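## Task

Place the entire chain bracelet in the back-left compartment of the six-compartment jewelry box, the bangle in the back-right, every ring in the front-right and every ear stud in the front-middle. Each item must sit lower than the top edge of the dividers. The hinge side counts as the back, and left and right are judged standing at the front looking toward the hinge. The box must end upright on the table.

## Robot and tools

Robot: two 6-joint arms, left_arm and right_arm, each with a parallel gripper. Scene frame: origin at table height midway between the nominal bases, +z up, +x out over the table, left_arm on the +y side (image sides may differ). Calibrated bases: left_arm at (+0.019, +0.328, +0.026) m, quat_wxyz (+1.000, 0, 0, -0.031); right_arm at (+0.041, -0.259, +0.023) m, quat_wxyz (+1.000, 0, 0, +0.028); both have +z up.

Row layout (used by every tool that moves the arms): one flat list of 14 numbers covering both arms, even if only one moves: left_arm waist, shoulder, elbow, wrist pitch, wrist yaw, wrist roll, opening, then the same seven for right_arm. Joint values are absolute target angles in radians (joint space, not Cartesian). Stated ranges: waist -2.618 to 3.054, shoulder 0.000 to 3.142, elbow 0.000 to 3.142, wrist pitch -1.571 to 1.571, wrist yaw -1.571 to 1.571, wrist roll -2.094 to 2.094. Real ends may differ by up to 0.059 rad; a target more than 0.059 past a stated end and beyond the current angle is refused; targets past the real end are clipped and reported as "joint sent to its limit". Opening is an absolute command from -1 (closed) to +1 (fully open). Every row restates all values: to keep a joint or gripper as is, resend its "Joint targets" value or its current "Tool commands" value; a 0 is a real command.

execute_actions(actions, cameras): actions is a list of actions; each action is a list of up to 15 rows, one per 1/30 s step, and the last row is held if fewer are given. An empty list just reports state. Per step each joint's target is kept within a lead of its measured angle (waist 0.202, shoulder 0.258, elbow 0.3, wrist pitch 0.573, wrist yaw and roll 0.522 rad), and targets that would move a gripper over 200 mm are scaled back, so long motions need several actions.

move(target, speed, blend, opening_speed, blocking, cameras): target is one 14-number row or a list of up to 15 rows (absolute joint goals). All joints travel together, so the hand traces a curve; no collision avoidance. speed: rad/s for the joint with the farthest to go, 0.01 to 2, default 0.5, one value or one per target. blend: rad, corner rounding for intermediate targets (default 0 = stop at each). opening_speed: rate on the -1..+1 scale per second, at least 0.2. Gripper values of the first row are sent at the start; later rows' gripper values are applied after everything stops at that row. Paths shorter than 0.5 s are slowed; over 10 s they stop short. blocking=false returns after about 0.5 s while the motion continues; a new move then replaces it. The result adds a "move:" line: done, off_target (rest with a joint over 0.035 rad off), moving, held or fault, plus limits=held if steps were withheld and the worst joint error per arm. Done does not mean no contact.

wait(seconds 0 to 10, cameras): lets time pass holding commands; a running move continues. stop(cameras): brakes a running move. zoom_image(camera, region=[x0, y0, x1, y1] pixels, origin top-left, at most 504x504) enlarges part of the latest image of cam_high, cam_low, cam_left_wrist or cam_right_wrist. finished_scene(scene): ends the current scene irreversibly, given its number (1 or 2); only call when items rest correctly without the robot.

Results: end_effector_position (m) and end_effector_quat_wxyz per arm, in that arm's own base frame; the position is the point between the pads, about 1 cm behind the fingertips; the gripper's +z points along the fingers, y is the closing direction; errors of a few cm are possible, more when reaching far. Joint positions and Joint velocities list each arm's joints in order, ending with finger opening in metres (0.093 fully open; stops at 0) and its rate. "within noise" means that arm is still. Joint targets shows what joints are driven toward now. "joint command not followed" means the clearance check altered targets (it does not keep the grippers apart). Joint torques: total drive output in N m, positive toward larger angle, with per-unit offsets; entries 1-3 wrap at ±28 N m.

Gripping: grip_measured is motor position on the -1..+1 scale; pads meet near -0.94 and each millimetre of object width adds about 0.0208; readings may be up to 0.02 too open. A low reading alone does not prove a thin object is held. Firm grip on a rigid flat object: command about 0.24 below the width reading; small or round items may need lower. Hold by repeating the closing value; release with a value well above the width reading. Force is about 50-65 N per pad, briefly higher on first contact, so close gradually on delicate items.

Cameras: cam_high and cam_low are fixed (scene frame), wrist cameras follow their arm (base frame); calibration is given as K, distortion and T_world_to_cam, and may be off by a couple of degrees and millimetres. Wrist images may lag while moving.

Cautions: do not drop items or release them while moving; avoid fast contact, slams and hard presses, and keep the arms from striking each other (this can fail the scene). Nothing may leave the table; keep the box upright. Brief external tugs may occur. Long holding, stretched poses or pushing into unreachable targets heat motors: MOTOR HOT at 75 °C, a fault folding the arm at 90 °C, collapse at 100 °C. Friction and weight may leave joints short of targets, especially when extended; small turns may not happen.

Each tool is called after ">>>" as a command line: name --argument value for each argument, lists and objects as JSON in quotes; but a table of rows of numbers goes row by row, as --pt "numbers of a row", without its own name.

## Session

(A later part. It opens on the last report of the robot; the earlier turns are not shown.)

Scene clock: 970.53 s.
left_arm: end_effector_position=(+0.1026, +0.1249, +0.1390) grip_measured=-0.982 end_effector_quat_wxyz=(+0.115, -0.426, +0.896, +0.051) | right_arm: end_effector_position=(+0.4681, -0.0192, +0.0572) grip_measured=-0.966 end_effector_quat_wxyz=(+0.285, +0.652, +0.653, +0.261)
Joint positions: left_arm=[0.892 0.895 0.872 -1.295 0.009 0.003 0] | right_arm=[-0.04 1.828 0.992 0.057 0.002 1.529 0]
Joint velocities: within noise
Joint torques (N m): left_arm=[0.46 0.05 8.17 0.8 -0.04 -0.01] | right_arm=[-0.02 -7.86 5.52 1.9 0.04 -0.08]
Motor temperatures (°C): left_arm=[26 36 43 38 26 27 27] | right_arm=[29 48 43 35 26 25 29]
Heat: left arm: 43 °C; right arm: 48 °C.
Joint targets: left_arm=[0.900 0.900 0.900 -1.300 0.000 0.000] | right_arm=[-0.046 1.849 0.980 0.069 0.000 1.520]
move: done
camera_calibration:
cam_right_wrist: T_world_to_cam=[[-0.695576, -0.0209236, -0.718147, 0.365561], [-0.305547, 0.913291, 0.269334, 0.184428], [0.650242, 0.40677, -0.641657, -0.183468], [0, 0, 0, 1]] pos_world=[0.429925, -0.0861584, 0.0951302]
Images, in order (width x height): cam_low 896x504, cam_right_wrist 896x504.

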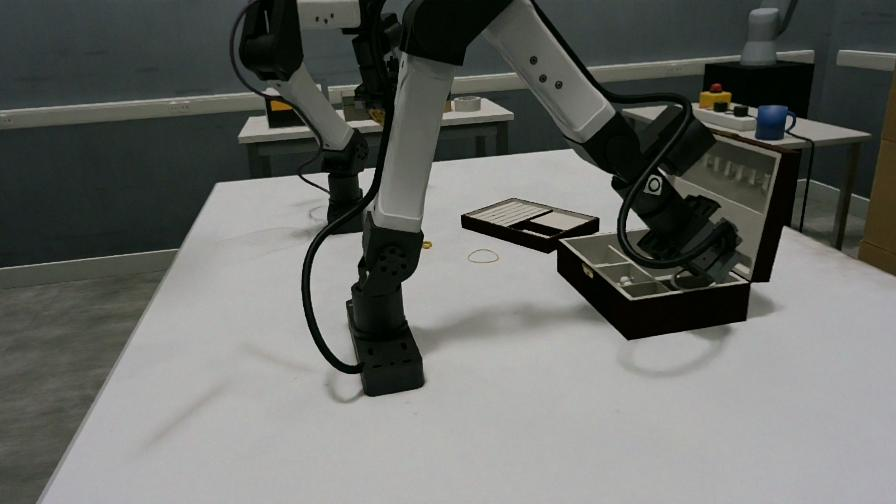

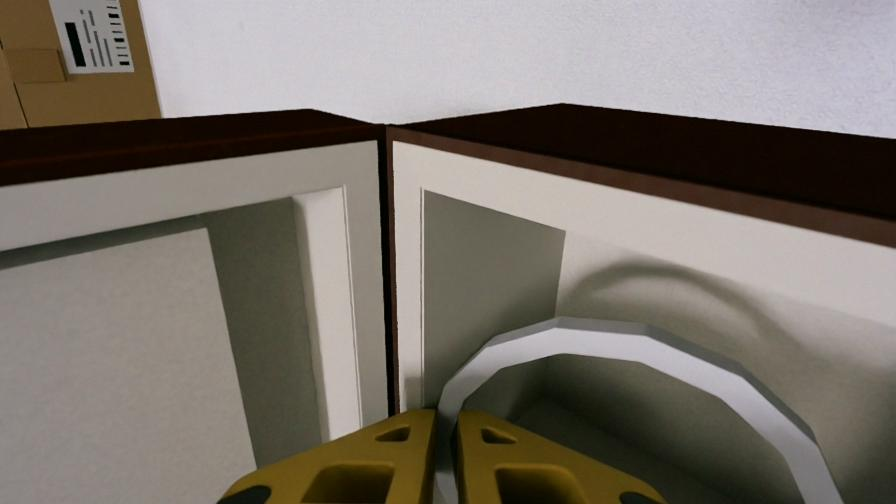

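>>> move --target '[0.9,0.9,0.9,-1.3,0,0,-1,-0.046,1.8785,0.9607,0.1178,0,1.52,-1]' --speed 0.12 --cameras '["cam_right_wrist","cam_low"]'

>>> zoom_image --camera "cam_low" --region '[630, 230, 750, 310]'

Scene clock: 982.80 s.
left_arm: end_effector_position=(+0.1026, +0.1249, +0.1390) grip_measured=-0.982 end_effector_quat_wxyz=(+0.115, -0.426, +0.896, +0.051) | right_arm: end_effector_position=(+0.4660, -0.0198, +0.0393) grip_measured=-0.973 end_effector_quat_wxyz=(+0.280, +0.654, +0.654, +0.256)
Joint positions: left_arm=[0.892 0.895 0.872 -1.295 0.009 0.003 0] | right_arm=[-0.042 1.865 0.968 0.105 0.002 1.529 0]
Joint velocities: within noise
Joint torques (N m): left_arm=[0.46 0.05 8.16 0.81 -0.05 -0.01] | right_arm=[0.12 -8.81 5.74 1.88 0.04 -0.08]
Motor temperatures (°C): left_arm=[26 36 44 37 26 27 27] | right_arm=[29 48 42 36 26 25 29]
Heat: left arm: 44 °C; right arm: 48 °C.
Joint targets: left_arm=[0.900 0.900 0.900 -1.300 0.000 0.000] | right_arm=[-0.046 1.878 0.961 0.118 0.000 1.520]
move: done
camera_calibration:
cam_right_wrist: T_world_to_cam=[[-0.705666, -0.0194435, -0.708278, 0.355561], [-0.300321, 0.913597, 0.274133, 0.186566], [0.64175, 0.406157, -0.650533, -0.189045], [0, 0, 0, 1]] pos_world=[0.428256, -0.0867503, 0.0777117]
Images, in order (width x height): cam_low 896x504, cam_right_wrist 896x504.

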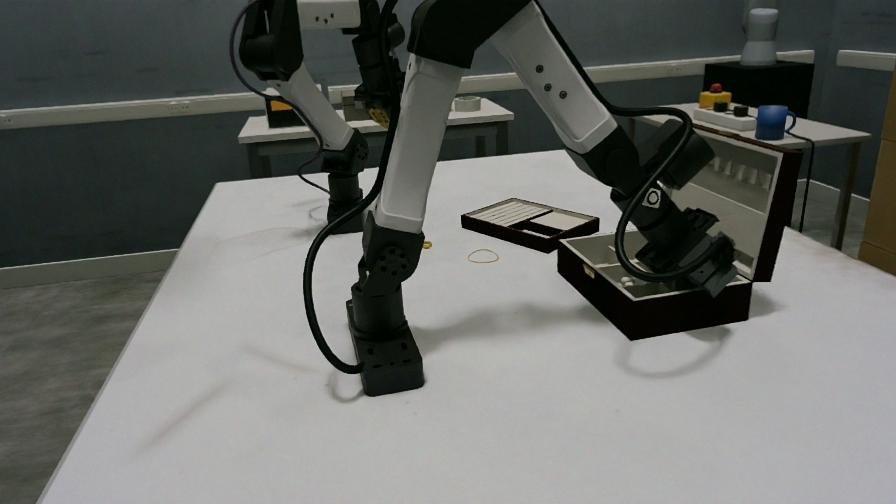

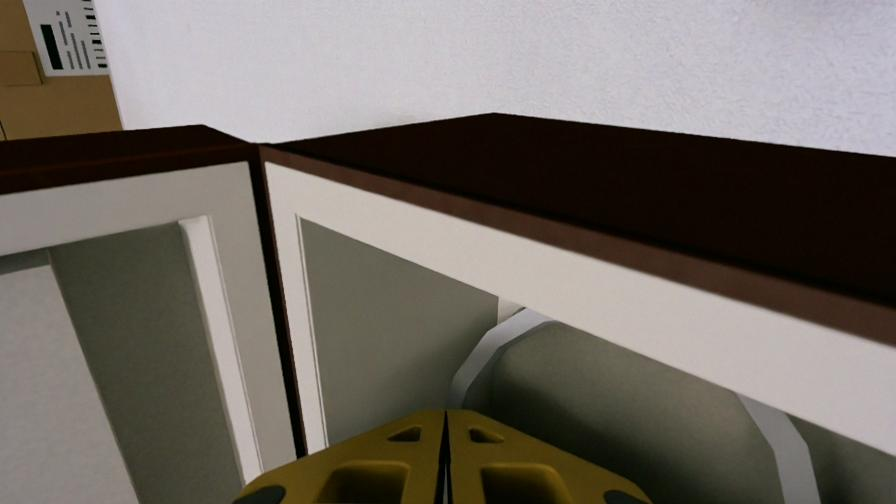

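Scaled by 4.200 from the camera's 896x504 image, which has a finer 1280x720 frame.

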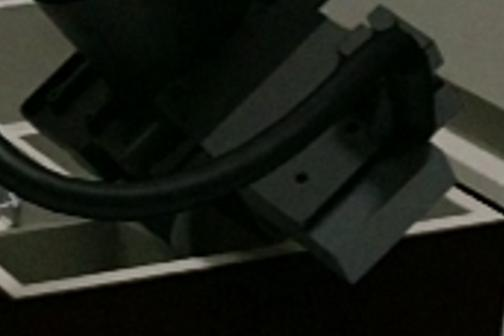

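>>> move --pt "0.9 0.9 0.9 -1.3 0 0 -1 -0.046 1.8049 1.0166 -0.012 0 1.52 -1" --pt "0.9 0.9 0.9 -1.3 0 0 -1 -0.04 1.7 1.42 -0.7 0 1.52 -1" --pt "0.9 0.9 0.9 -1.3 0 0 -1 0.0 1.65 1.7 -1.5 0 1.57 -0.4" --speed '[0.15,0.5,0.6]' --blend 0.03

Scene clock: 998.27 s.
left_arm: end_effector_position=(+0.1026, +0.1249, +0.1390) grip_measured=-0.982 end_effector_quat_wxyz=(+0.115, -0.426, +0.896, +0.051) | right_arm: end_effector_position=(+0.3144, -0.0022, +0.1967) grip_measured=-0.402 end_effector_quat_wxyz=(+0.035, +0.704, +0.709, +0.032)
Joint positions: left_arm=[0.892 0.895 0.872 -1.295 0.009 0.003 0] | right_arm=[-0.006 1.672 1.68 -1.483 0.002 1.558 0.026]
Joint velocities: within noise
Joint torques (N m): left_arm=[0.46 0.05 8.17 0.81 -0.04 -0.01] | right_arm=[0.99 -10.14 8.25 0.3 0.06 0.17]
Motor temperatures (°C): left_arm=[26 35 44 37 26 27 27] | right_arm=[29 50 43 35 26 25 28]
Heat: left arm: 44 °C; right arm: 50 °C.
Joint targets: left_arm=[0.900 0.900 0.900 -1.300 0.000 0.000] | right_arm=[0.000 1.650 1.700 -1.500 0.000 1.570]
move: done
camera_calibration:
cam_left_wrist: T_world_to_cam=[[0.782781, -0.622223, 0.00960741, -0.00386628], [-0.616798, -0.773723, 0.144616, 0.181864], [-0.0825501, -0.119129, -0.989441, 0.241647], [0, 0, 0, 1]] pos_world=[0.135148, 0.167093, 0.212832]
cam_right_wrist: T_world_to_cam=[[-0.994346, -0.0140914, -0.105253, 0.332546], [-0.0581316, 0.901688, 0.428461, -0.024737], [0.0888678, 0.432157, -0.897409, 0.225991], [0, 0, 0, 1]] pos_world=[0.309144, -0.0706726, 0.248407]

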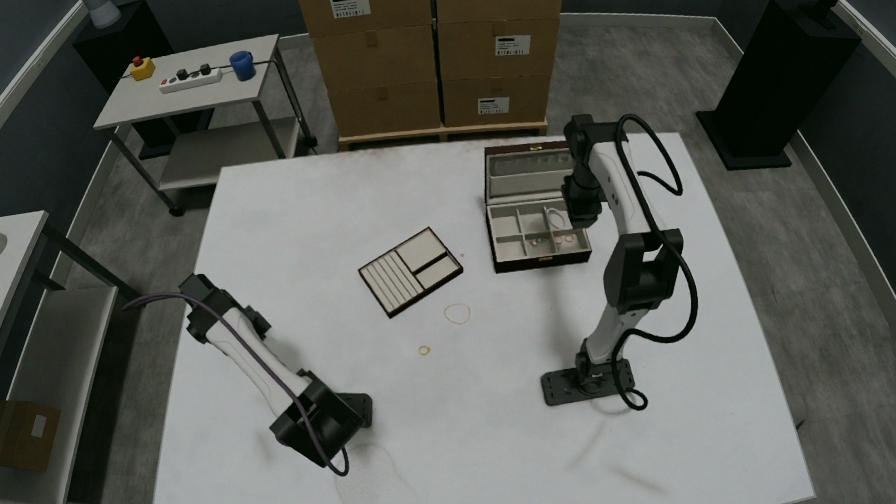

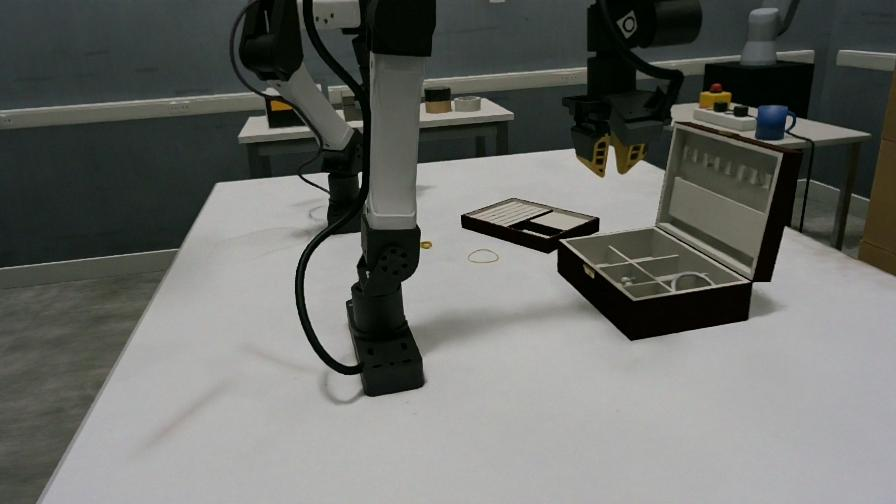

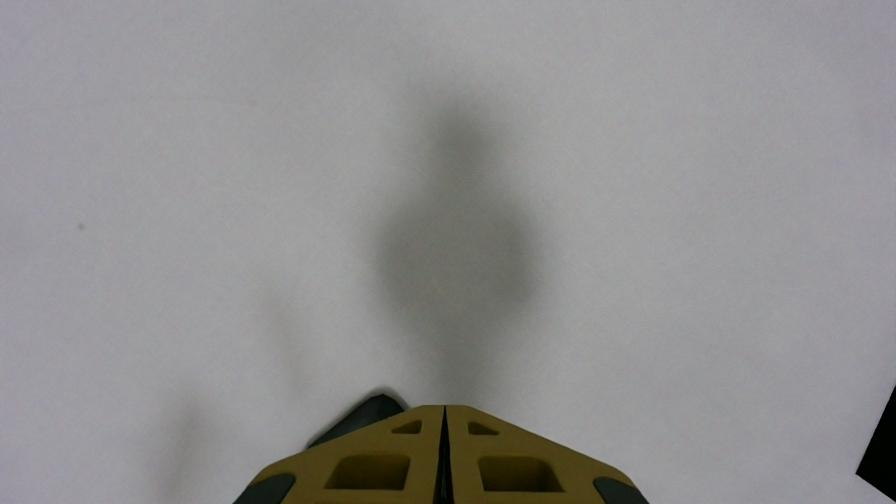

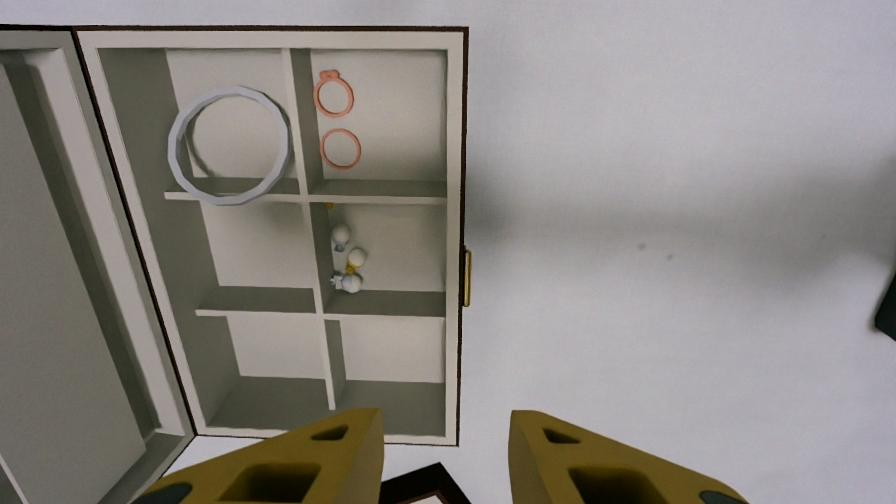

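>>> move --pt "0.9 0.9 0.9 -1.3 0 0 -1 0.084 1.6692 1.1626 -0.3934 0 1.57 -1" --pt "0.9 0.9 0.9 -1.3 0 0 -1 0.084 1.8044 0.9637 -0.0593 0 1.57 -1" --speed '[0.6,0.2]' --blend 0.03 --cameras '["cam_right_wrist","cam_low"]'

>>> zoom_image --camera "cam_low" --region '[550, 200, 790, 345]'

Scene clock: 1021.43 s.
left_arm: end_effector_position=(+0.1026, +0.1249, +0.1390) grip_measured=-0.982 end_effector_quat_wxyz=(+0.115, -0.426, +0.896, +0.051) | right_arm: end_effector_position=(+0.4387, +0.0341, +0.0432) grip_measured=-0.973 end_effector_quat_wxyz=(+0.227, +0.636, +0.697, +0.241)
Joint positions: left_arm=[0.892 0.895 0.872 -1.295 0.009 0.003 0] | right_arm=[0.079 1.792 0.971 -0.076 0.002 1.558 0]
Joint velocities: within noise
Joint torques (N m): left_arm=[0.47 0.05 8.16 0.81 -0.05 -0.01] | right_arm=[0.95 -8.27 5.89 1.76 0.05 0.14]
Motor temperatures (°C): left_arm=[26 35 44 37 26 27 27] | right_arm=[29 53 44 33 26 25 28]
Heat: left arm: 44 °C; right arm: 53 °C.
Joint targets: left_arm=[0.900 0.900 0.900 -1.300 0.000 0.000] | right_arm=[0.084 1.804 0.964 -0.059 0.000 1.570]
move: done
camera_calibration:
cam_right_wrist: T_world_to_cam=[[-0.770885, -0.0801691, -0.631909, 0.367495], [-0.356926, 0.876039, 0.324284, 0.151947], [0.52758, 0.47553, -0.703939, -0.140813], [0, 0, 0, 1]] pos_world=[0.41182, -0.0366889, 0.0838261]
Images, in order (width x height): cam_low 896x504, cam_right_wrist 896x504.

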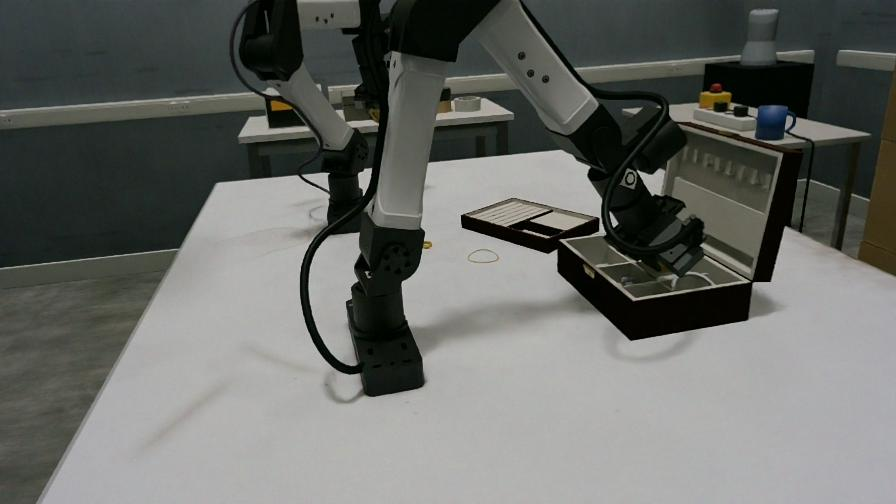

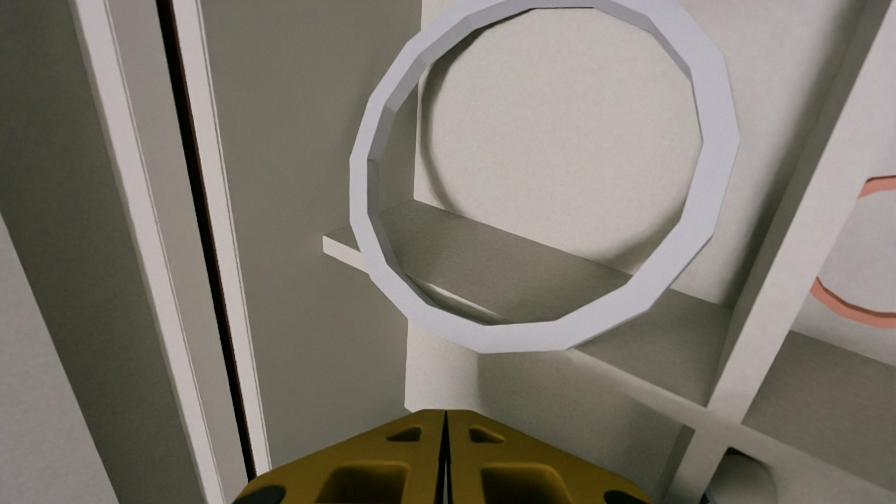

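Scaled by 2.100 from the camera's 896x504 image, which has a finer 1280x720 frame.

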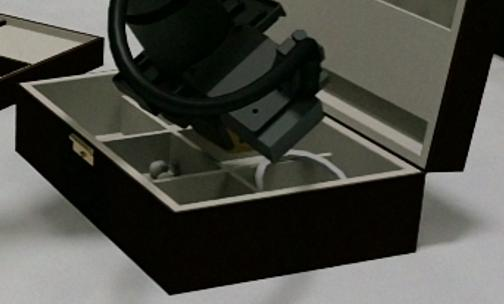

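>>> move --pt "0.9 0.9 0.9 -1.3 0 0 -1 0.084 1.7918 0.9184 -0.0266 0 1.57 -1" --pt "0.9 0.9 0.9 -1.3 0 0 -1 0.024 1.7918 0.9184 -0.0266 0 1.57 -1" --speed '[0.2,0.06]' --cameras '["cam_right_wrist"]'

Scene clock: 1037.73 s.
left_arm: end_effector_position=(+0.1026, +0.1249, +0.1390) grip_measured=-0.982 end_effector_quat_wxyz=(+0.115, -0.426, +0.896, +0.051) | right_arm: end_effector_position=(+0.4359, +0.0210, +0.0366) grip_measured=-0.973 end_effector_quat_wxyz=(+0.227, +0.647, +0.685, +0.247)
Joint positions: left_arm=[0.892 0.895 0.872 -1.295 0.009 0.003 0] | right_arm=[0.041 1.792 0.931 -0.025 -0.019 1.561 0]
Joint velocities: within noise
Joint torques (N m): left_arm=[0.46 0.05 8.16 0.8 -0.04 -0.01] | right_arm=[-0.98 -9.32 5.23 1.59 0.24 0.11]
Motor temperatures (°C): left_arm=[26 35 44 37 26 27 27] | right_arm=[29 51 43 34 26 25 28]
Heat: left arm: 44 °C; right arm: 51 °C.
Joint targets: left_arm=[0.900 0.900 0.900 -1.300 0.000 0.000] | right_arm=[0.024 1.792 0.918 -0.027 0.000 1.570]
move: done
camera_calibration:
cam_right_wrist: T_world_to_cam=[[-0.766257, -0.0478199, -0.640753, 0.357714], [-0.337027, 0.878945, 0.337444, 0.155388], [0.54705, 0.47452, -0.689614, -0.146731], [0, 0, 0, 1]] pos_world=[0.40674, -0.0498446, 0.075584]
Images, in order (width x height): cam_right_wrist 896x504.

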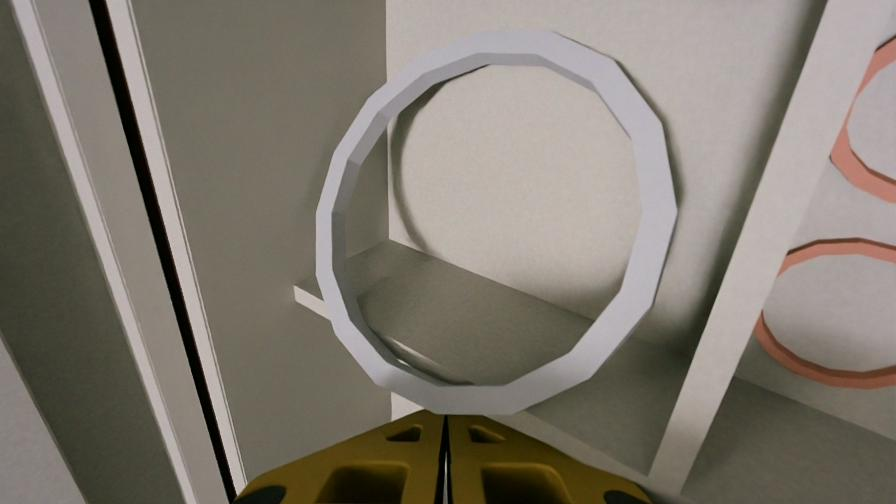

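>>> move --target '[0.9,0.9,0.9,-1.3,0,0,-1,0.004,1.7918,0.9184,-0.0266,0,1.57,-1]' --speed 0.06 --cameras '["cam_right_wrist"]'

Scene clock: 1044.57 s.
left_arm: end_effector_position=(+0.1026, +0.1249, +0.1390) grip_measured=-0.982 end_effector_quat_wxyz=(+0.115, -0.426, +0.896, +0.051) | right_arm: end_effector_position=(+0.4381, +0.0176, +0.0384) grip_measured=-0.973 end_effector_quat_wxyz=(+0.226, +0.648, +0.680, +0.255)
Joint positions: left_arm=[0.892 0.895 0.872 -1.295 0.009 0.003 0] | right_arm=[0.026 1.792 0.931 -0.013 -0.037 1.562 0]
Joint velocities: within noise
Joint torques (N m): left_arm=[0.46 0.05 8.17 0.81 -0.04 0] | right_arm=[-1.4 -9.33 5.26 1.51 0.42 0.1]
Motor temperatures (°C): left_arm=[26 35 44 37 26 27 27] | right_arm=[29 51 43 34 26 25 28]
Heat: left arm: 44 °C; right arm: 51 °C.
Joint targets: left_arm=[0.900 0.900 0.900 -1.300 0.000 0.000] | right_arm=[0.004 1.792 0.918 -0.026 0.000 1.570]
move: off_target (right_arm); right_arm: the wrist yaw is farthest, 0.037 rad from its target
camera_calibration:
cam_right_wrist: T_world_to_cam=[[-0.759657, -0.0345051, -0.649408, 0.357579], [-0.336776, 0.875134, 0.347451, 0.158049], [0.55633, 0.482649, -0.676422, -0.149831], [0, 0, 0, 1]] pos_world=[0.40822, -0.0536599, 0.0759508]
Images, in order (width x height): cam_right_wrist 896x504.

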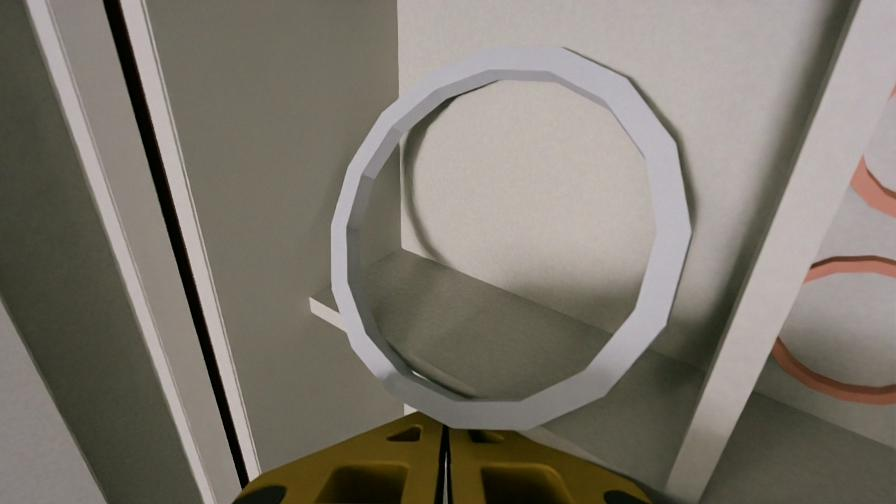

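>>> move --pt "0.9 0.9 0.9 -1.3 0 0 -1 0.08 1.7918 0.9184 -0.0266 0 1.57 -1" --pt "0.9 0.9 0.9 -1.3 0 0 -1 0.08 1.7833 0.9247 -0.0414 0 1.57 -1" --pt "0.9 0.9 0.9 -1.3 0 0 -1 0.02 1.7833 0.9247 -0.0414 0 1.57 -1" --speed '[0.15,0.1,0.08]' --cameras '["cam_right_wrist"]'

Scene clock: 1054.03 s.
left_arm: end_effector_position=(+0.1026, +0.1249, +0.1390) grip_measured=-0.982 end_effector_quat_wxyz=(+0.115, -0.426, +0.896, +0.051) | right_arm: end_effector_position=(+0.4362, +0.0211, +0.0366) grip_measured=-0.973 end_effector_quat_wxyz=(+0.227, +0.646, +0.684, +0.251)
Joint positions: left_arm=[0.892 0.895 0.872 -1.295 0.009 0.003 0] | right_arm=[0.039 1.792 0.927 -0.016 -0.024 1.562 0]
Joint velocities: within noise
Joint torques (N m): left_arm=[0.46 0.06 8.16 0.8 -0.04 -0.01] | right_arm=[-1.17 -10.13 6.22 1.35 0.29 0.1]
Motor temperatures (°C): left_arm=[26 35 44 36 26 27 27] | right_arm=[30 51 42 34 26 25 28]
Heat: left arm: 44 °C; right arm: 51 °C.
Joint targets: left_arm=[0.900 0.900 0.900 -1.300 0.000 0.000] | right_arm=[0.020 1.783 0.925 -0.041 0.000 1.570]
move: done
camera_calibration:
cam_right_wrist: T_world_to_cam=[[-0.76321, -0.0446529, -0.644606, 0.356736], [-0.338893, 0.87705, 0.340492, 0.156181], [0.550148, 0.478319, -0.684506, -0.148586], [0, 0, 0, 1]] pos_world=[0.406937, -0.0499774, 0.0750674]
Images, in order (width x height): cam_right_wrist 896x504.

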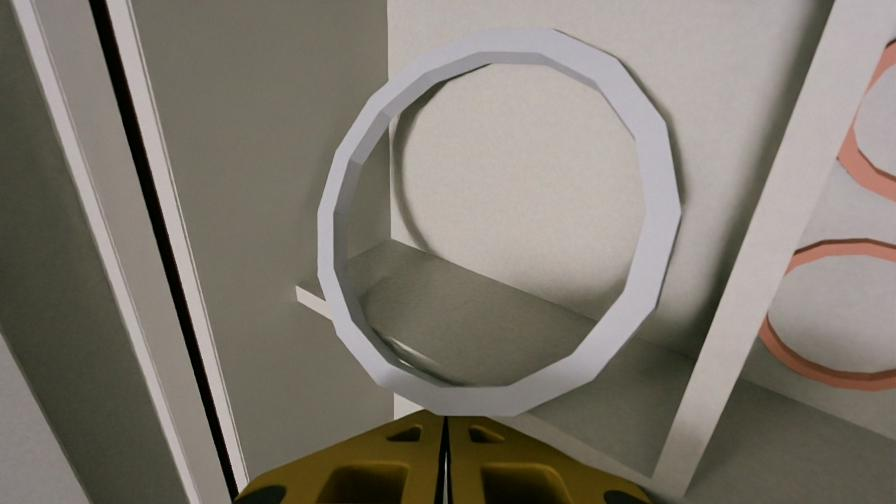

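>>> move --pt "0.9 0.9 0.9 -1.3 0 0 -1 0.075 1.7833 0.9247 -0.0414 0 1.57 -1" --pt "0.9 0.9 0.9 -1.3 0 0 -1 0.075 1.7614 0.9428 -0.0814 0 1.57 -1" --speed '[0.15,0.1]' --cameras '["cam_right_wrist"]'

Scene clock: 1061.37 s.
left_arm: end_effector_position=(+0.1026, +0.1249, +0.1390) grip_measured=-0.982 end_effector_quat_wxyz=(+0.115, -0.426, +0.896, +0.051) | right_arm: end_effector_position=(+0.4326, +0.0314, +0.0370) grip_measured=-0.973 end_effector_quat_wxyz=(+0.225, +0.640, +0.693, +0.244)
Joint positions: left_arm=[0.892 0.895 0.872 -1.295 0.009 0.003 0] | right_arm=[0.069 1.784 0.929 -0.039 -0.008 1.562 0]
Joint velocities: within noise
Joint torques (N m): left_arm=[0.44 0.05 8.16 0.8 -0.04 -0.01] | right_arm=[0.95 -11.37 7.79 1.16 0.15 0.1]
Motor temperatures (°C): left_arm=[26 35 44 36 26 27 27] | right_arm=[30 51 43 34 26 25 28]
Heat: left arm: 44 °C; right arm: 51 °C.
Joint targets: left_arm=[0.900 0.900 0.900 -1.300 0.000 0.000] | right_arm=[0.075 1.761 0.943 -0.081 0.000 1.570]
move: off_target (right_arm); right_arm: the wrist pitch is farthest, 0.042 rad from its target
camera_calibration:
cam_right_wrist: T_world_to_cam=[[-0.770151, -0.0686958, -0.634151, 0.358042], [-0.352293, 0.874604, 0.333103, 0.151893], [0.531748, 0.479947, -0.697778, -0.14286], [0, 0, 0, 1]] pos_world=[0.405223, -0.0396852, 0.0767724]
Images, in order (width x height): cam_right_wrist 896x504.

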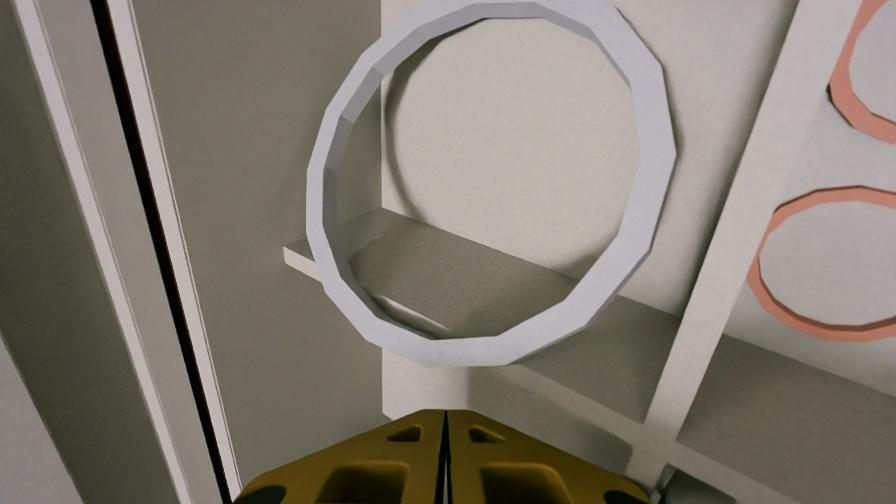

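>>> move --pt "0.9 0.9 0.9 -1.3 0 0 -1 0.08 1.70 1.0 -0.2 0 1.57 -1" --pt "0.9 0.9 0.9 -1.3 0 0 -1 0.08 1.776 0.9307 -0.0547 0 1.57 -1" --pt "0.9 0.9 0.9 -1.3 0 0 -1 0.015 1.776 0.9307 -0.0547 0 1.57 -1" --speed '[0.3,0.15,0.08]' --cameras '["cam_right_wrist"]'

Scene clock: 1074.50 s.
left_arm: end_effector_position=(+0.1026, +0.1249, +0.1390) grip_measured=-0.982 end_effector_quat_wxyz=(+0.115, -0.426, +0.896, +0.051) | right_arm: end_effector_position=(+0.4322, +0.0101, +0.0442) grip_measured=-0.973 end_effector_quat_wxyz=(+0.230, +0.657, +0.678, +0.238)
Joint positions: left_arm=[0.892 0.895 0.872 -1.295 0.009 0.003 0] | right_arm=[0.02 1.763 0.938 -0.07 -0.008 1.562 0]
Joint velocities: within noise
Joint torques (N m): left_arm=[0.44 0.05 8.16 0.8 -0.05 -0.01] | right_arm=[0.05 -7.92 5.82 1.76 0.15 0.09]
Motor temperatures (°C): left_arm=[26 35 44 36 26 27 27] | right_arm=[30 54 43 34 26 25 28]
Heat: left arm: 44 °C; right arm: 54 °C.
Joint targets: left_arm=[0.900 0.900 0.900 -1.300 0.000 0.000] | right_arm=[0.015 1.776 0.931 -0.055 0.000 1.570]
move: done
camera_calibration:
cam_right_wrist: T_world_to_cam=[[-0.773323, -0.0307432, -0.633266, 0.36185], [-0.308463, 0.890882, 0.333435, 0.148917], [0.553915, 0.453193, -0.698423, -0.136689], [0, 0, 0, 1]] pos_world=[0.401476, -0.0595966, 0.084026]
Images, in order (width x height): cam_right_wrist 896x504.

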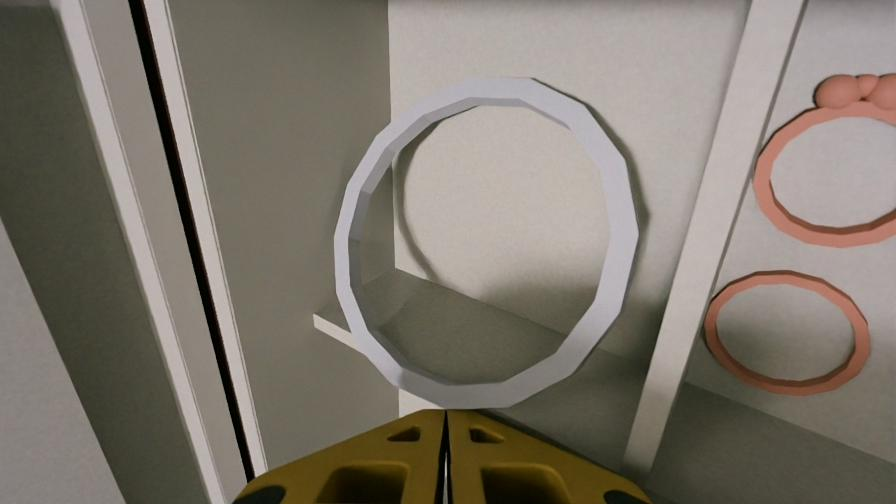

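>>> move --target '[0.9,0.9,0.9,-1.3,0,0,-1,-0.012,1.776,0.9307,-0.0547,0,1.57,-1]' --speed 0.06 --cameras '["cam_right_wrist"]'

Scene clock: 1079.70 s.
left_arm: end_effector_position=(+0.1026, +0.1249, +0.1390) grip_measured=-0.982 end_effector_quat_wxyz=(+0.115, -0.426, +0.896, +0.051) | right_arm: end_effector_position=(+0.4325, -0.0016, +0.0443) grip_measured=-0.973 end_effector_quat_wxyz=(+0.234, +0.666, +0.669, +0.235)
Joint positions: left_arm=[0.892 0.895 0.872 -1.295 0.009 0.003 0] | right_arm=[-0.007 1.763 0.938 -0.07 -0.008 1.562 0]
Joint velocities: within noise
Joint torques (N m): left_arm=[0.46 0.05 8.16 0.81 -0.04 -0.01] | right_arm=[0.06 -7.92 5.82 1.75 0.14 0.1]
Motor temperatures (°C): left_arm=[26 35 44 36 26 27 27] | right_arm=[29 54 43 34 26 25 28]
Heat: left arm: 44 °C; right arm: 54 °C.
Joint targets: left_arm=[0.900 0.900 0.900 -1.300 0.000 0.000] | right_arm=[-0.012 1.776 0.931 -0.055 0.000 1.570]
move: done
camera_calibration:
cam_right_wrist: T_world_to_cam=[[-0.773389, -0.00979251, -0.633856, 0.361852], [-0.284478, 0.898911, 0.333214, 0.14904], [0.566517, 0.438022, -0.697994, -0.136939], [0, 0, 0, 1]] pos_world=[0.399829, -0.0704481, 0.0841171]
Images, in order (width x height): cam_right_wrist 896x504.

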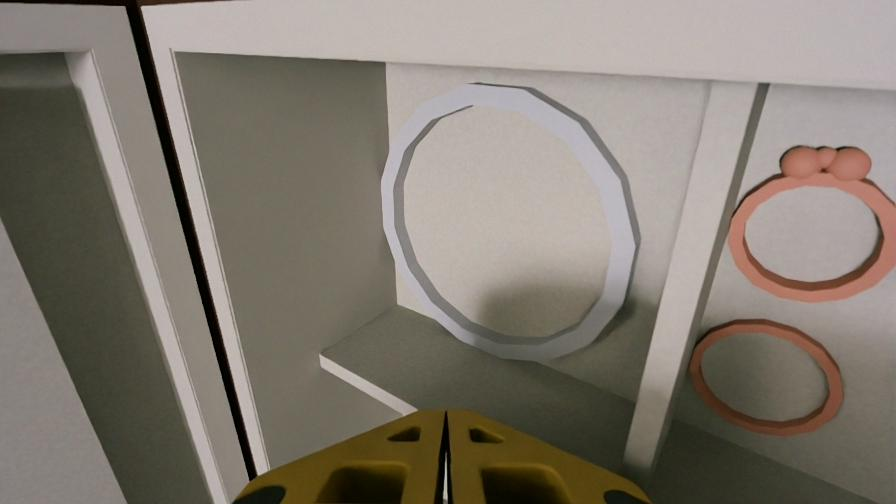

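>>> move --pt "0.9 0.9 0.9 -1.3 0 0 -1 0.0 1.6 1.3 -0.8 0 1.57 -1" --pt "0.9 0.9 0.9 -1.3 0 0 -1 0.95 1.7 1.5 -1.3 0 1.57 -0.5" --pt "0.9 0.9 0.9 -1.3 0 0 -1 0.95 1.8392 1.335 -1.0666 0 1.57 -0.5" --speed '[0.5,1.0,0.5]' --blend 0.1 --cameras '["cam_right_wrist"]'

Scene clock: 1099.00 s.
left_arm: end_effector_position=(+0.1026, +0.1249, +0.1390) grip_measured=-0.982 end_effector_quat_wxyz=(+0.115, -0.426, +0.896, +0.051) | right_arm: end_effector_position=(+0.1917, +0.2699, +0.0627) grip_measured=-0.502 end_effector_quat_wxyz=(-0.002, +0.300, +0.954, -0.003)
Joint positions: left_arm=[0.892 0.895 0.872 -1.295 0.009 0.003 0] | right_arm=[0.953 1.833 1.339 -1.084 -0.001 1.562 0.021]
Joint velocities: within noise
Joint torques (N m): left_arm=[0.44 0.05 8.16 0.81 -0.04 -0.01] | right_arm=[0.24 -8.83 5.75 0.45 0.11 0.14]
Motor temperatures (°C): left_arm=[26 35 45 36 26 27 27] | right_arm=[29 52 43 34 26 25 28]
Heat: left arm: 45 °C; right arm: 52 °C.
Joint targets: left_arm=[0.900 0.900 0.900 -1.300 0.000 0.000] | right_arm=[0.950 1.839 1.335 -1.067 0.000 1.570]
move: done; blend cut to 0 rad at target 2
camera_calibration:
cam_right_wrist: T_world_to_cam=[[-0.567183, -0.823583, -0.00368263, 0.330482], [-0.742062, 0.509091, 0.436085, 0.0167581], [-0.357278, 0.250073, -0.899898, 0.133897], [0, 0, 0, 1]] pos_world=[0.247718, 0.230164, 0.114403]
Images, in order (width x height): cam_right_wrist 896x504.

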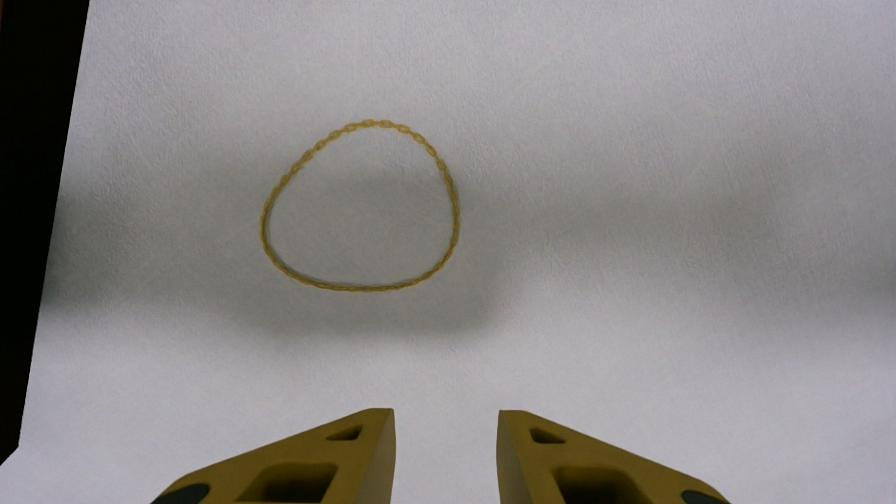

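>>> move --pt "0.9 0.9 0.9 -1.3 0 0 -1 0.915 1.8575 1.2335 -0.9468 0 1.57 -0.5" --pt "0.9 0.9 0.9 -1.3 0 0 -1 0.915 1.9293 1.1455 -0.787 0 1.57 -0.5" --speed '[0.3,0.2]' --cameras '["cam_right_wrist"]'

Scene clock: 1113.43 s.
left_arm: end_effector_position=(+0.1026, +0.1249, +0.1390) grip_measured=-0.982 end_effector_quat_wxyz=(+0.115, -0.426, +0.896, +0.051) | right_arm: end_effector_position=(+0.1972, +0.2595, -0.0021) grip_measured=-0.502 end_effector_quat_wxyz=(-0.002, +0.316, +0.949, -0.004)
Joint positions: left_arm=[0.892 0.895 0.872 -1.295 0.009 0.003 0] | right_arm=[0.92 1.908 1.161 -0.833 -0.001 1.562 0.021]
Joint velocities: within noise
Joint torques (N m): left_arm=[0.44 0.05 8.17 0.8 -0.05 -0.01] | right_arm=[0.06 -7.53 4.05 0.73 0.1 0.13]
Motor temperatures (°C): left_arm=[26 34 45 36 26 27 27] | right_arm=[29 52 42 33 26 25 28]
Heat: left arm: 45 °C; right arm: 52 °C.
Joint targets: left_arm=[0.900 0.900 0.900 -1.300 0.000 0.000] | right_arm=[0.915 1.929 1.145 -0.787 0.000 1.570]
move: off_target (right_arm); right_arm: the wrist pitch is farthest, 0.046 rad from its target
camera_calibration:
cam_right_wrist: T_world_to_cam=[[-0.593588, -0.804766, -0.00215692, 0.325167], [-0.724764, 0.533411, 0.436108, 0.0447309], [-0.349815, 0.260432, -0.899892, 0.0759959], [0, 0, 0, 1]] pos_world=[0.252019, 0.218032, 0.0495819]
Images, in order (width x height): cam_right_wrist 896x504.

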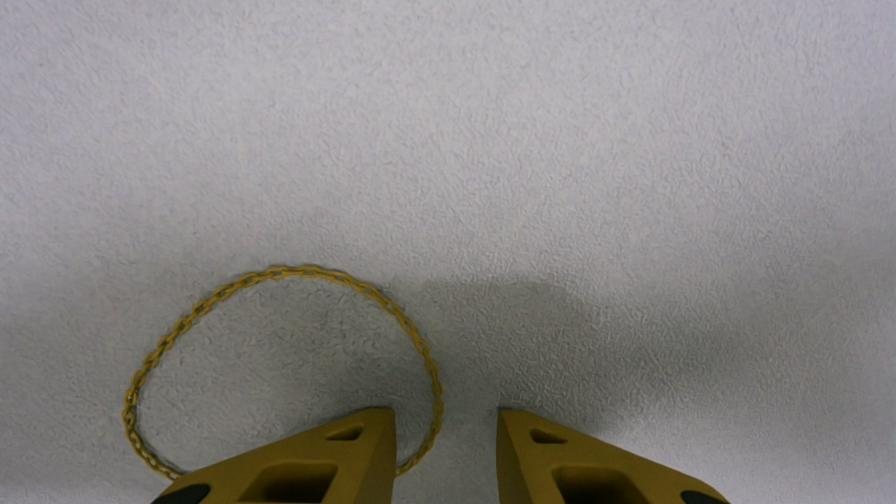

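>>> move --pt "0.9 0.9 0.9 -1.3 0 0 -1 0.915 1.9457 1.1318 -0.757 0 1.57 -0.5" --pt "0.9 0.9 0.9 -1.3 0 0 -1 0.915 1.9457 1.1318 -0.757 0 1.57 -1" --pt "0.9 0.9 0.9 -1.3 0 0 -1 0.915 1.8575 1.2335 -0.9468 0 1.57 -1" --speed '[0.2,0.2,0.3]' --opening_speed 1 --cameras '["cam_right_wrist","cam_low"]'

Scene clock: 1123.10 s.
left_arm: end_effector_position=(+0.1026, +0.1249, +0.1390) grip_measured=-0.982 end_effector_quat_wxyz=(+0.115, -0.426, +0.896, +0.051) | right_arm: end_effector_position=(+0.1964, +0.2584, +0.0180) grip_measured=-0.971 end_effector_quat_wxyz=(-0.005, +0.316, +0.949, -0.012)
Joint positions: left_arm=[0.892 0.895 0.872 -1.295 0.009 0.003 0] | right_arm=[0.92 1.883 1.217 -0.93 -0.001 1.562 0]
Joint velocities: within noise
Joint torques (N m): left_arm=[0.44 0.05 8.16 0.81 -0.05 0] | right_arm=[0.06 -11.95 7.35 0.08 0.1 0.13]
Motor temperatures (°C): left_arm=[26 34 45 36 26 27 27] | right_arm=[29 52 42 33 26 25 28]
Heat: left arm: 45 °C; right arm: 52 °C.
Joint targets: left_arm=[0.900 0.900 0.900 -1.300 0.000 0.000] | right_arm=[0.915 1.858 1.233 -0.947 0.000 1.570]
move: done; target 2's new numbers were sent with right_arm's wrist pitch 0.072 rad from that target
camera_calibration:
cam_right_wrist: T_world_to_cam=[[-0.593518, -0.804674, 0.0153883, 0.323537], [-0.720127, 0.539501, 0.436297, 0.0334636], [-0.359379, 0.247869, -0.899671, 0.0991868], [0, 0, 0, 1]] pos_world=[0.251769, 0.217703, 0.0696567]
Images, in order (width x height): cam_low 896x504, cam_right_wrist 896x504.

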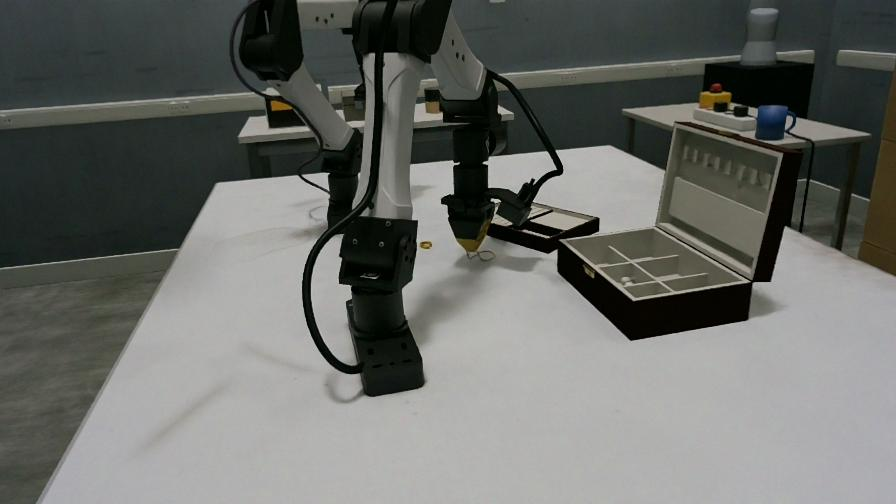

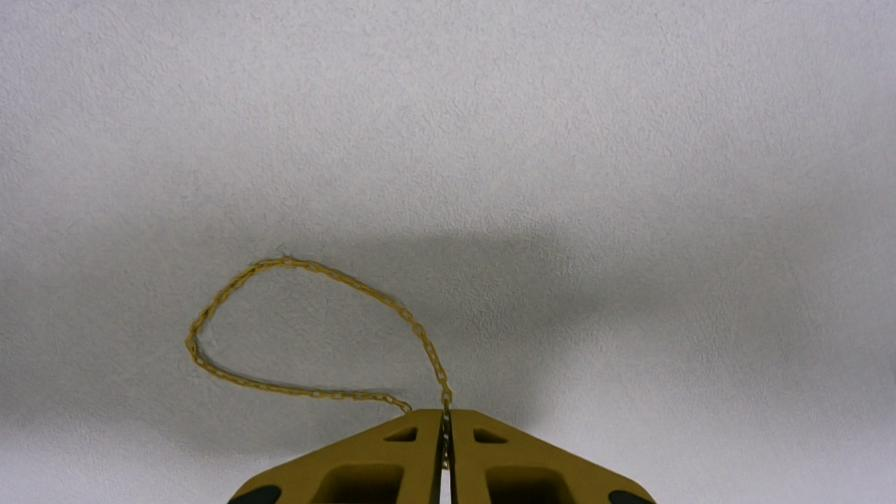

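>>> move --pt "0.9 0.9 0.9 -1.3 0 0 -1 0.915 1.62 1.55 -1.38 0 1.57 -1" --pt "0.9 0.9 0.9 -1.3 0 0 -1 0.279 1.7111 1.4403 -0.6792 0 1.57 -1" --speed '[0.4,0.6]' --blend 0.03 --cameras '["cam_right_wrist","cam_low","cam_high"]'

Scene clock: 1145.63 s.
left_arm: end_effector_position=(+0.1026, +0.1249, +0.1390) grip_measured=-0.982 end_effector_quat_wxyz=(+0.115, -0.426, +0.896, +0.051) | right_arm: end_effector_position=(+0.4309, +0.1218, +0.1761) grip_measured=-0.971 end_effector_quat_wxyz=(+0.186, +0.571, +0.761, +0.244)
Joint positions: left_arm=[0.892 0.895 0.872 -1.295 0.009 0.003 0] | right_arm=[0.275 1.699 1.449 -0.696 0 1.562 0]
Joint velocities: within noise
Joint torques (N m): left_arm=[0.44 0.05 8.17 0.81 -0.04 0] | right_arm=[0.79 -8.36 6.68 1.68 0.08 0.1]
Motor temperatures (°C): left_arm=[26 34 45 35 26 27 27] | right_arm=[29 54 42 32 26 25 28]
Heat: left arm: 45 °C; right arm: 54 °C.
Joint targets: left_arm=[0.900 0.900 0.900 -1.300 0.000 0.000] | right_arm=[0.279 1.711 1.440 -0.679 0.000 1.570]
move: done
camera_calibration:
cam_right_wrist: T_world_to_cam=[[-0.770506, -0.233527, -0.593115, 0.464191], [-0.503791, 0.793166, 0.342173, 0.099497], [0.390532, 0.562452, -0.728788, -0.0320303], [0, 0, 0, 1]] pos_world=[0.420297, 0.047499, 0.21793]
Images, in order (width x height): cam_high 896x504, cam_low 896x504, cam_right_wrist 896x504.

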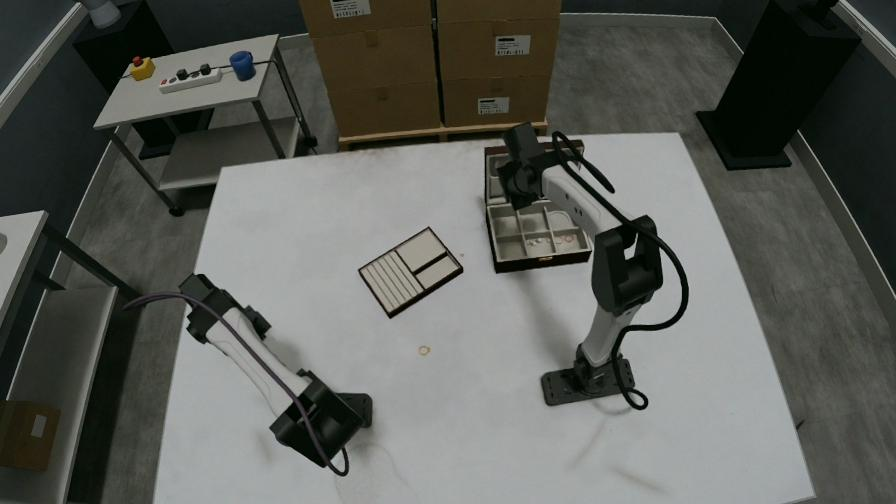

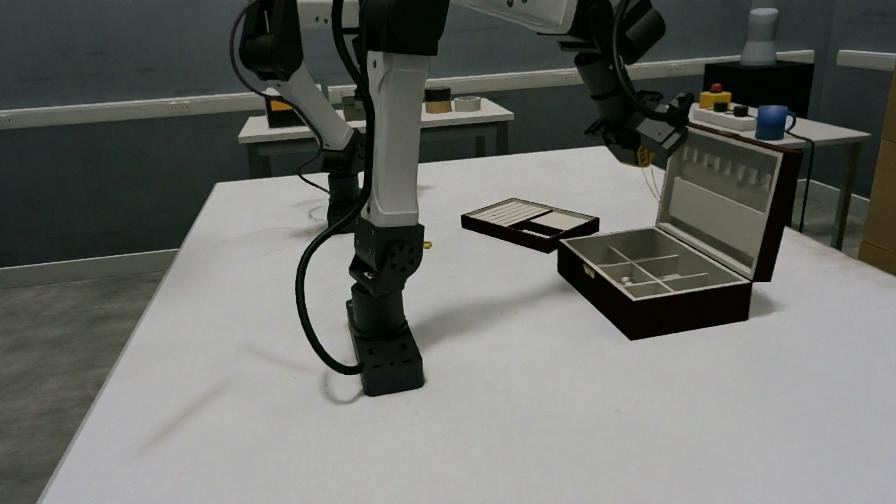

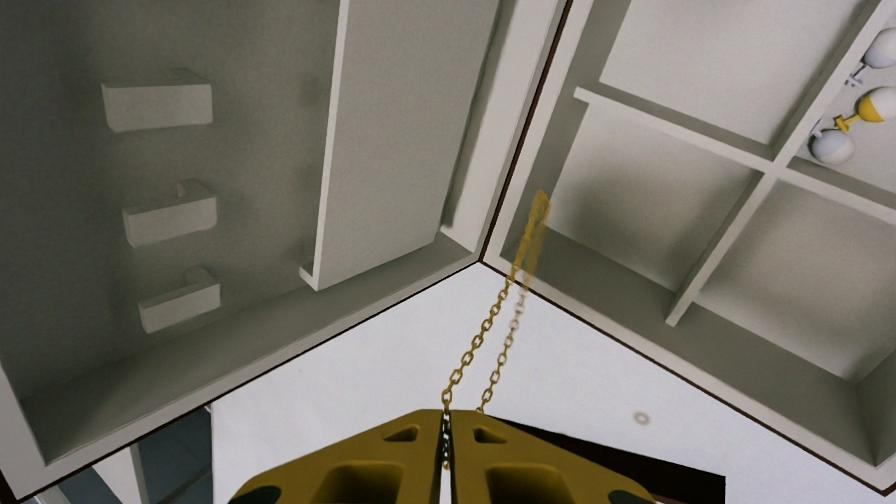

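>>> move --pt "0.9 0.9 0.9 -1.3 0 0 -1 0.286 1.7704 1.2279 -0.4075 0 1.57 -1" --pt "0.9 0.9 0.9 -1.3 0 0 -1 0.286 1.8808 1.0723 -0.1415 0 1.57 -1" --speed 0.2 --blend 0.03 --cameras '["cam_right_wrist","cam_low"]'

Scene clock: 1163.27 s.
left_arm: end_effector_position=(+0.1026, +0.1249, +0.1390) grip_measured=-0.982 end_effector_quat_wxyz=(+0.115, -0.426, +0.896, +0.051) | right_arm: end_effector_position=(+0.4368, +0.1256, +0.0383) grip_measured=-0.971 end_effector_quat_wxyz=(+0.186, +0.569, +0.763, +0.245)
Joint positions: left_arm=[0.892 0.895 0.872 -1.295 0.009 0.003 0] | right_arm=[0.28 1.867 1.08 -0.158 0 1.562 0]
Joint velocities: within noise
Joint torques (N m): left_arm=[0.46 0.03 8.17 0.81 -0.05 -0.01] | right_arm=[0.99 -8.94 5.86 1.69 0.08 0.1]
Motor temperatures (°C): left_arm=[26 34 45 35 26 27 27] | right_arm=[29 53 43 34 26 25 28]
Heat: left arm: 45 °C; right arm: 53 °C.
Joint targets: left_arm=[0.900 0.900 0.900 -1.300 0.000 0.000] | right_arm=[0.286 1.881 1.072 -0.141 0.000 1.570]
move: done
camera_calibration:
cam_right_wrist: T_world_to_cam=[[-0.768776, -0.236864, -0.594036, 0.387588], [-0.507792, 0.790744, 0.341865, 0.148626], [0.388755, 0.564464, -0.728182, -0.13637], [0, 0, 0, 1]] pos_world=[0.426454, 0.0512567, 0.0801292]
Images, in order (width x height): cam_low 896x504, cam_right_wrist 896x504.

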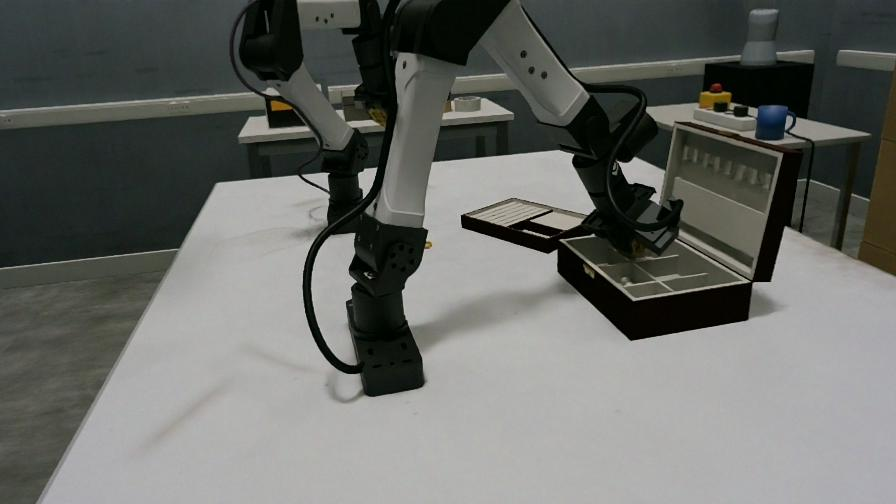

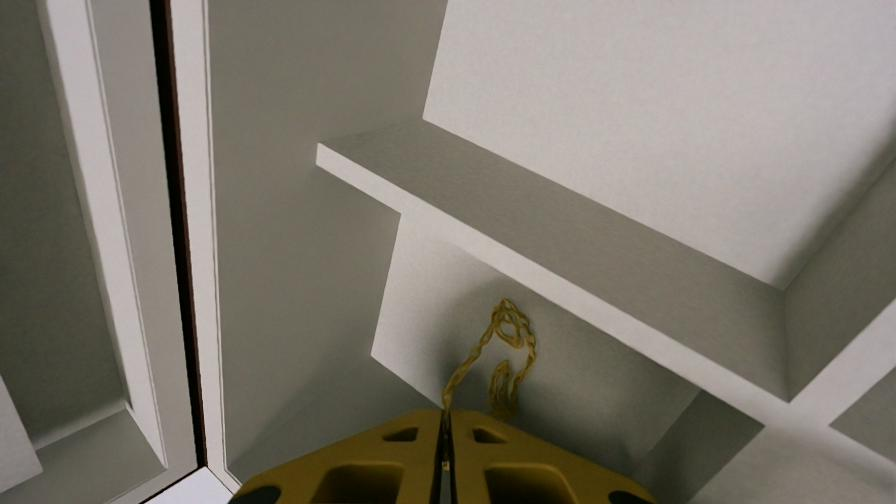

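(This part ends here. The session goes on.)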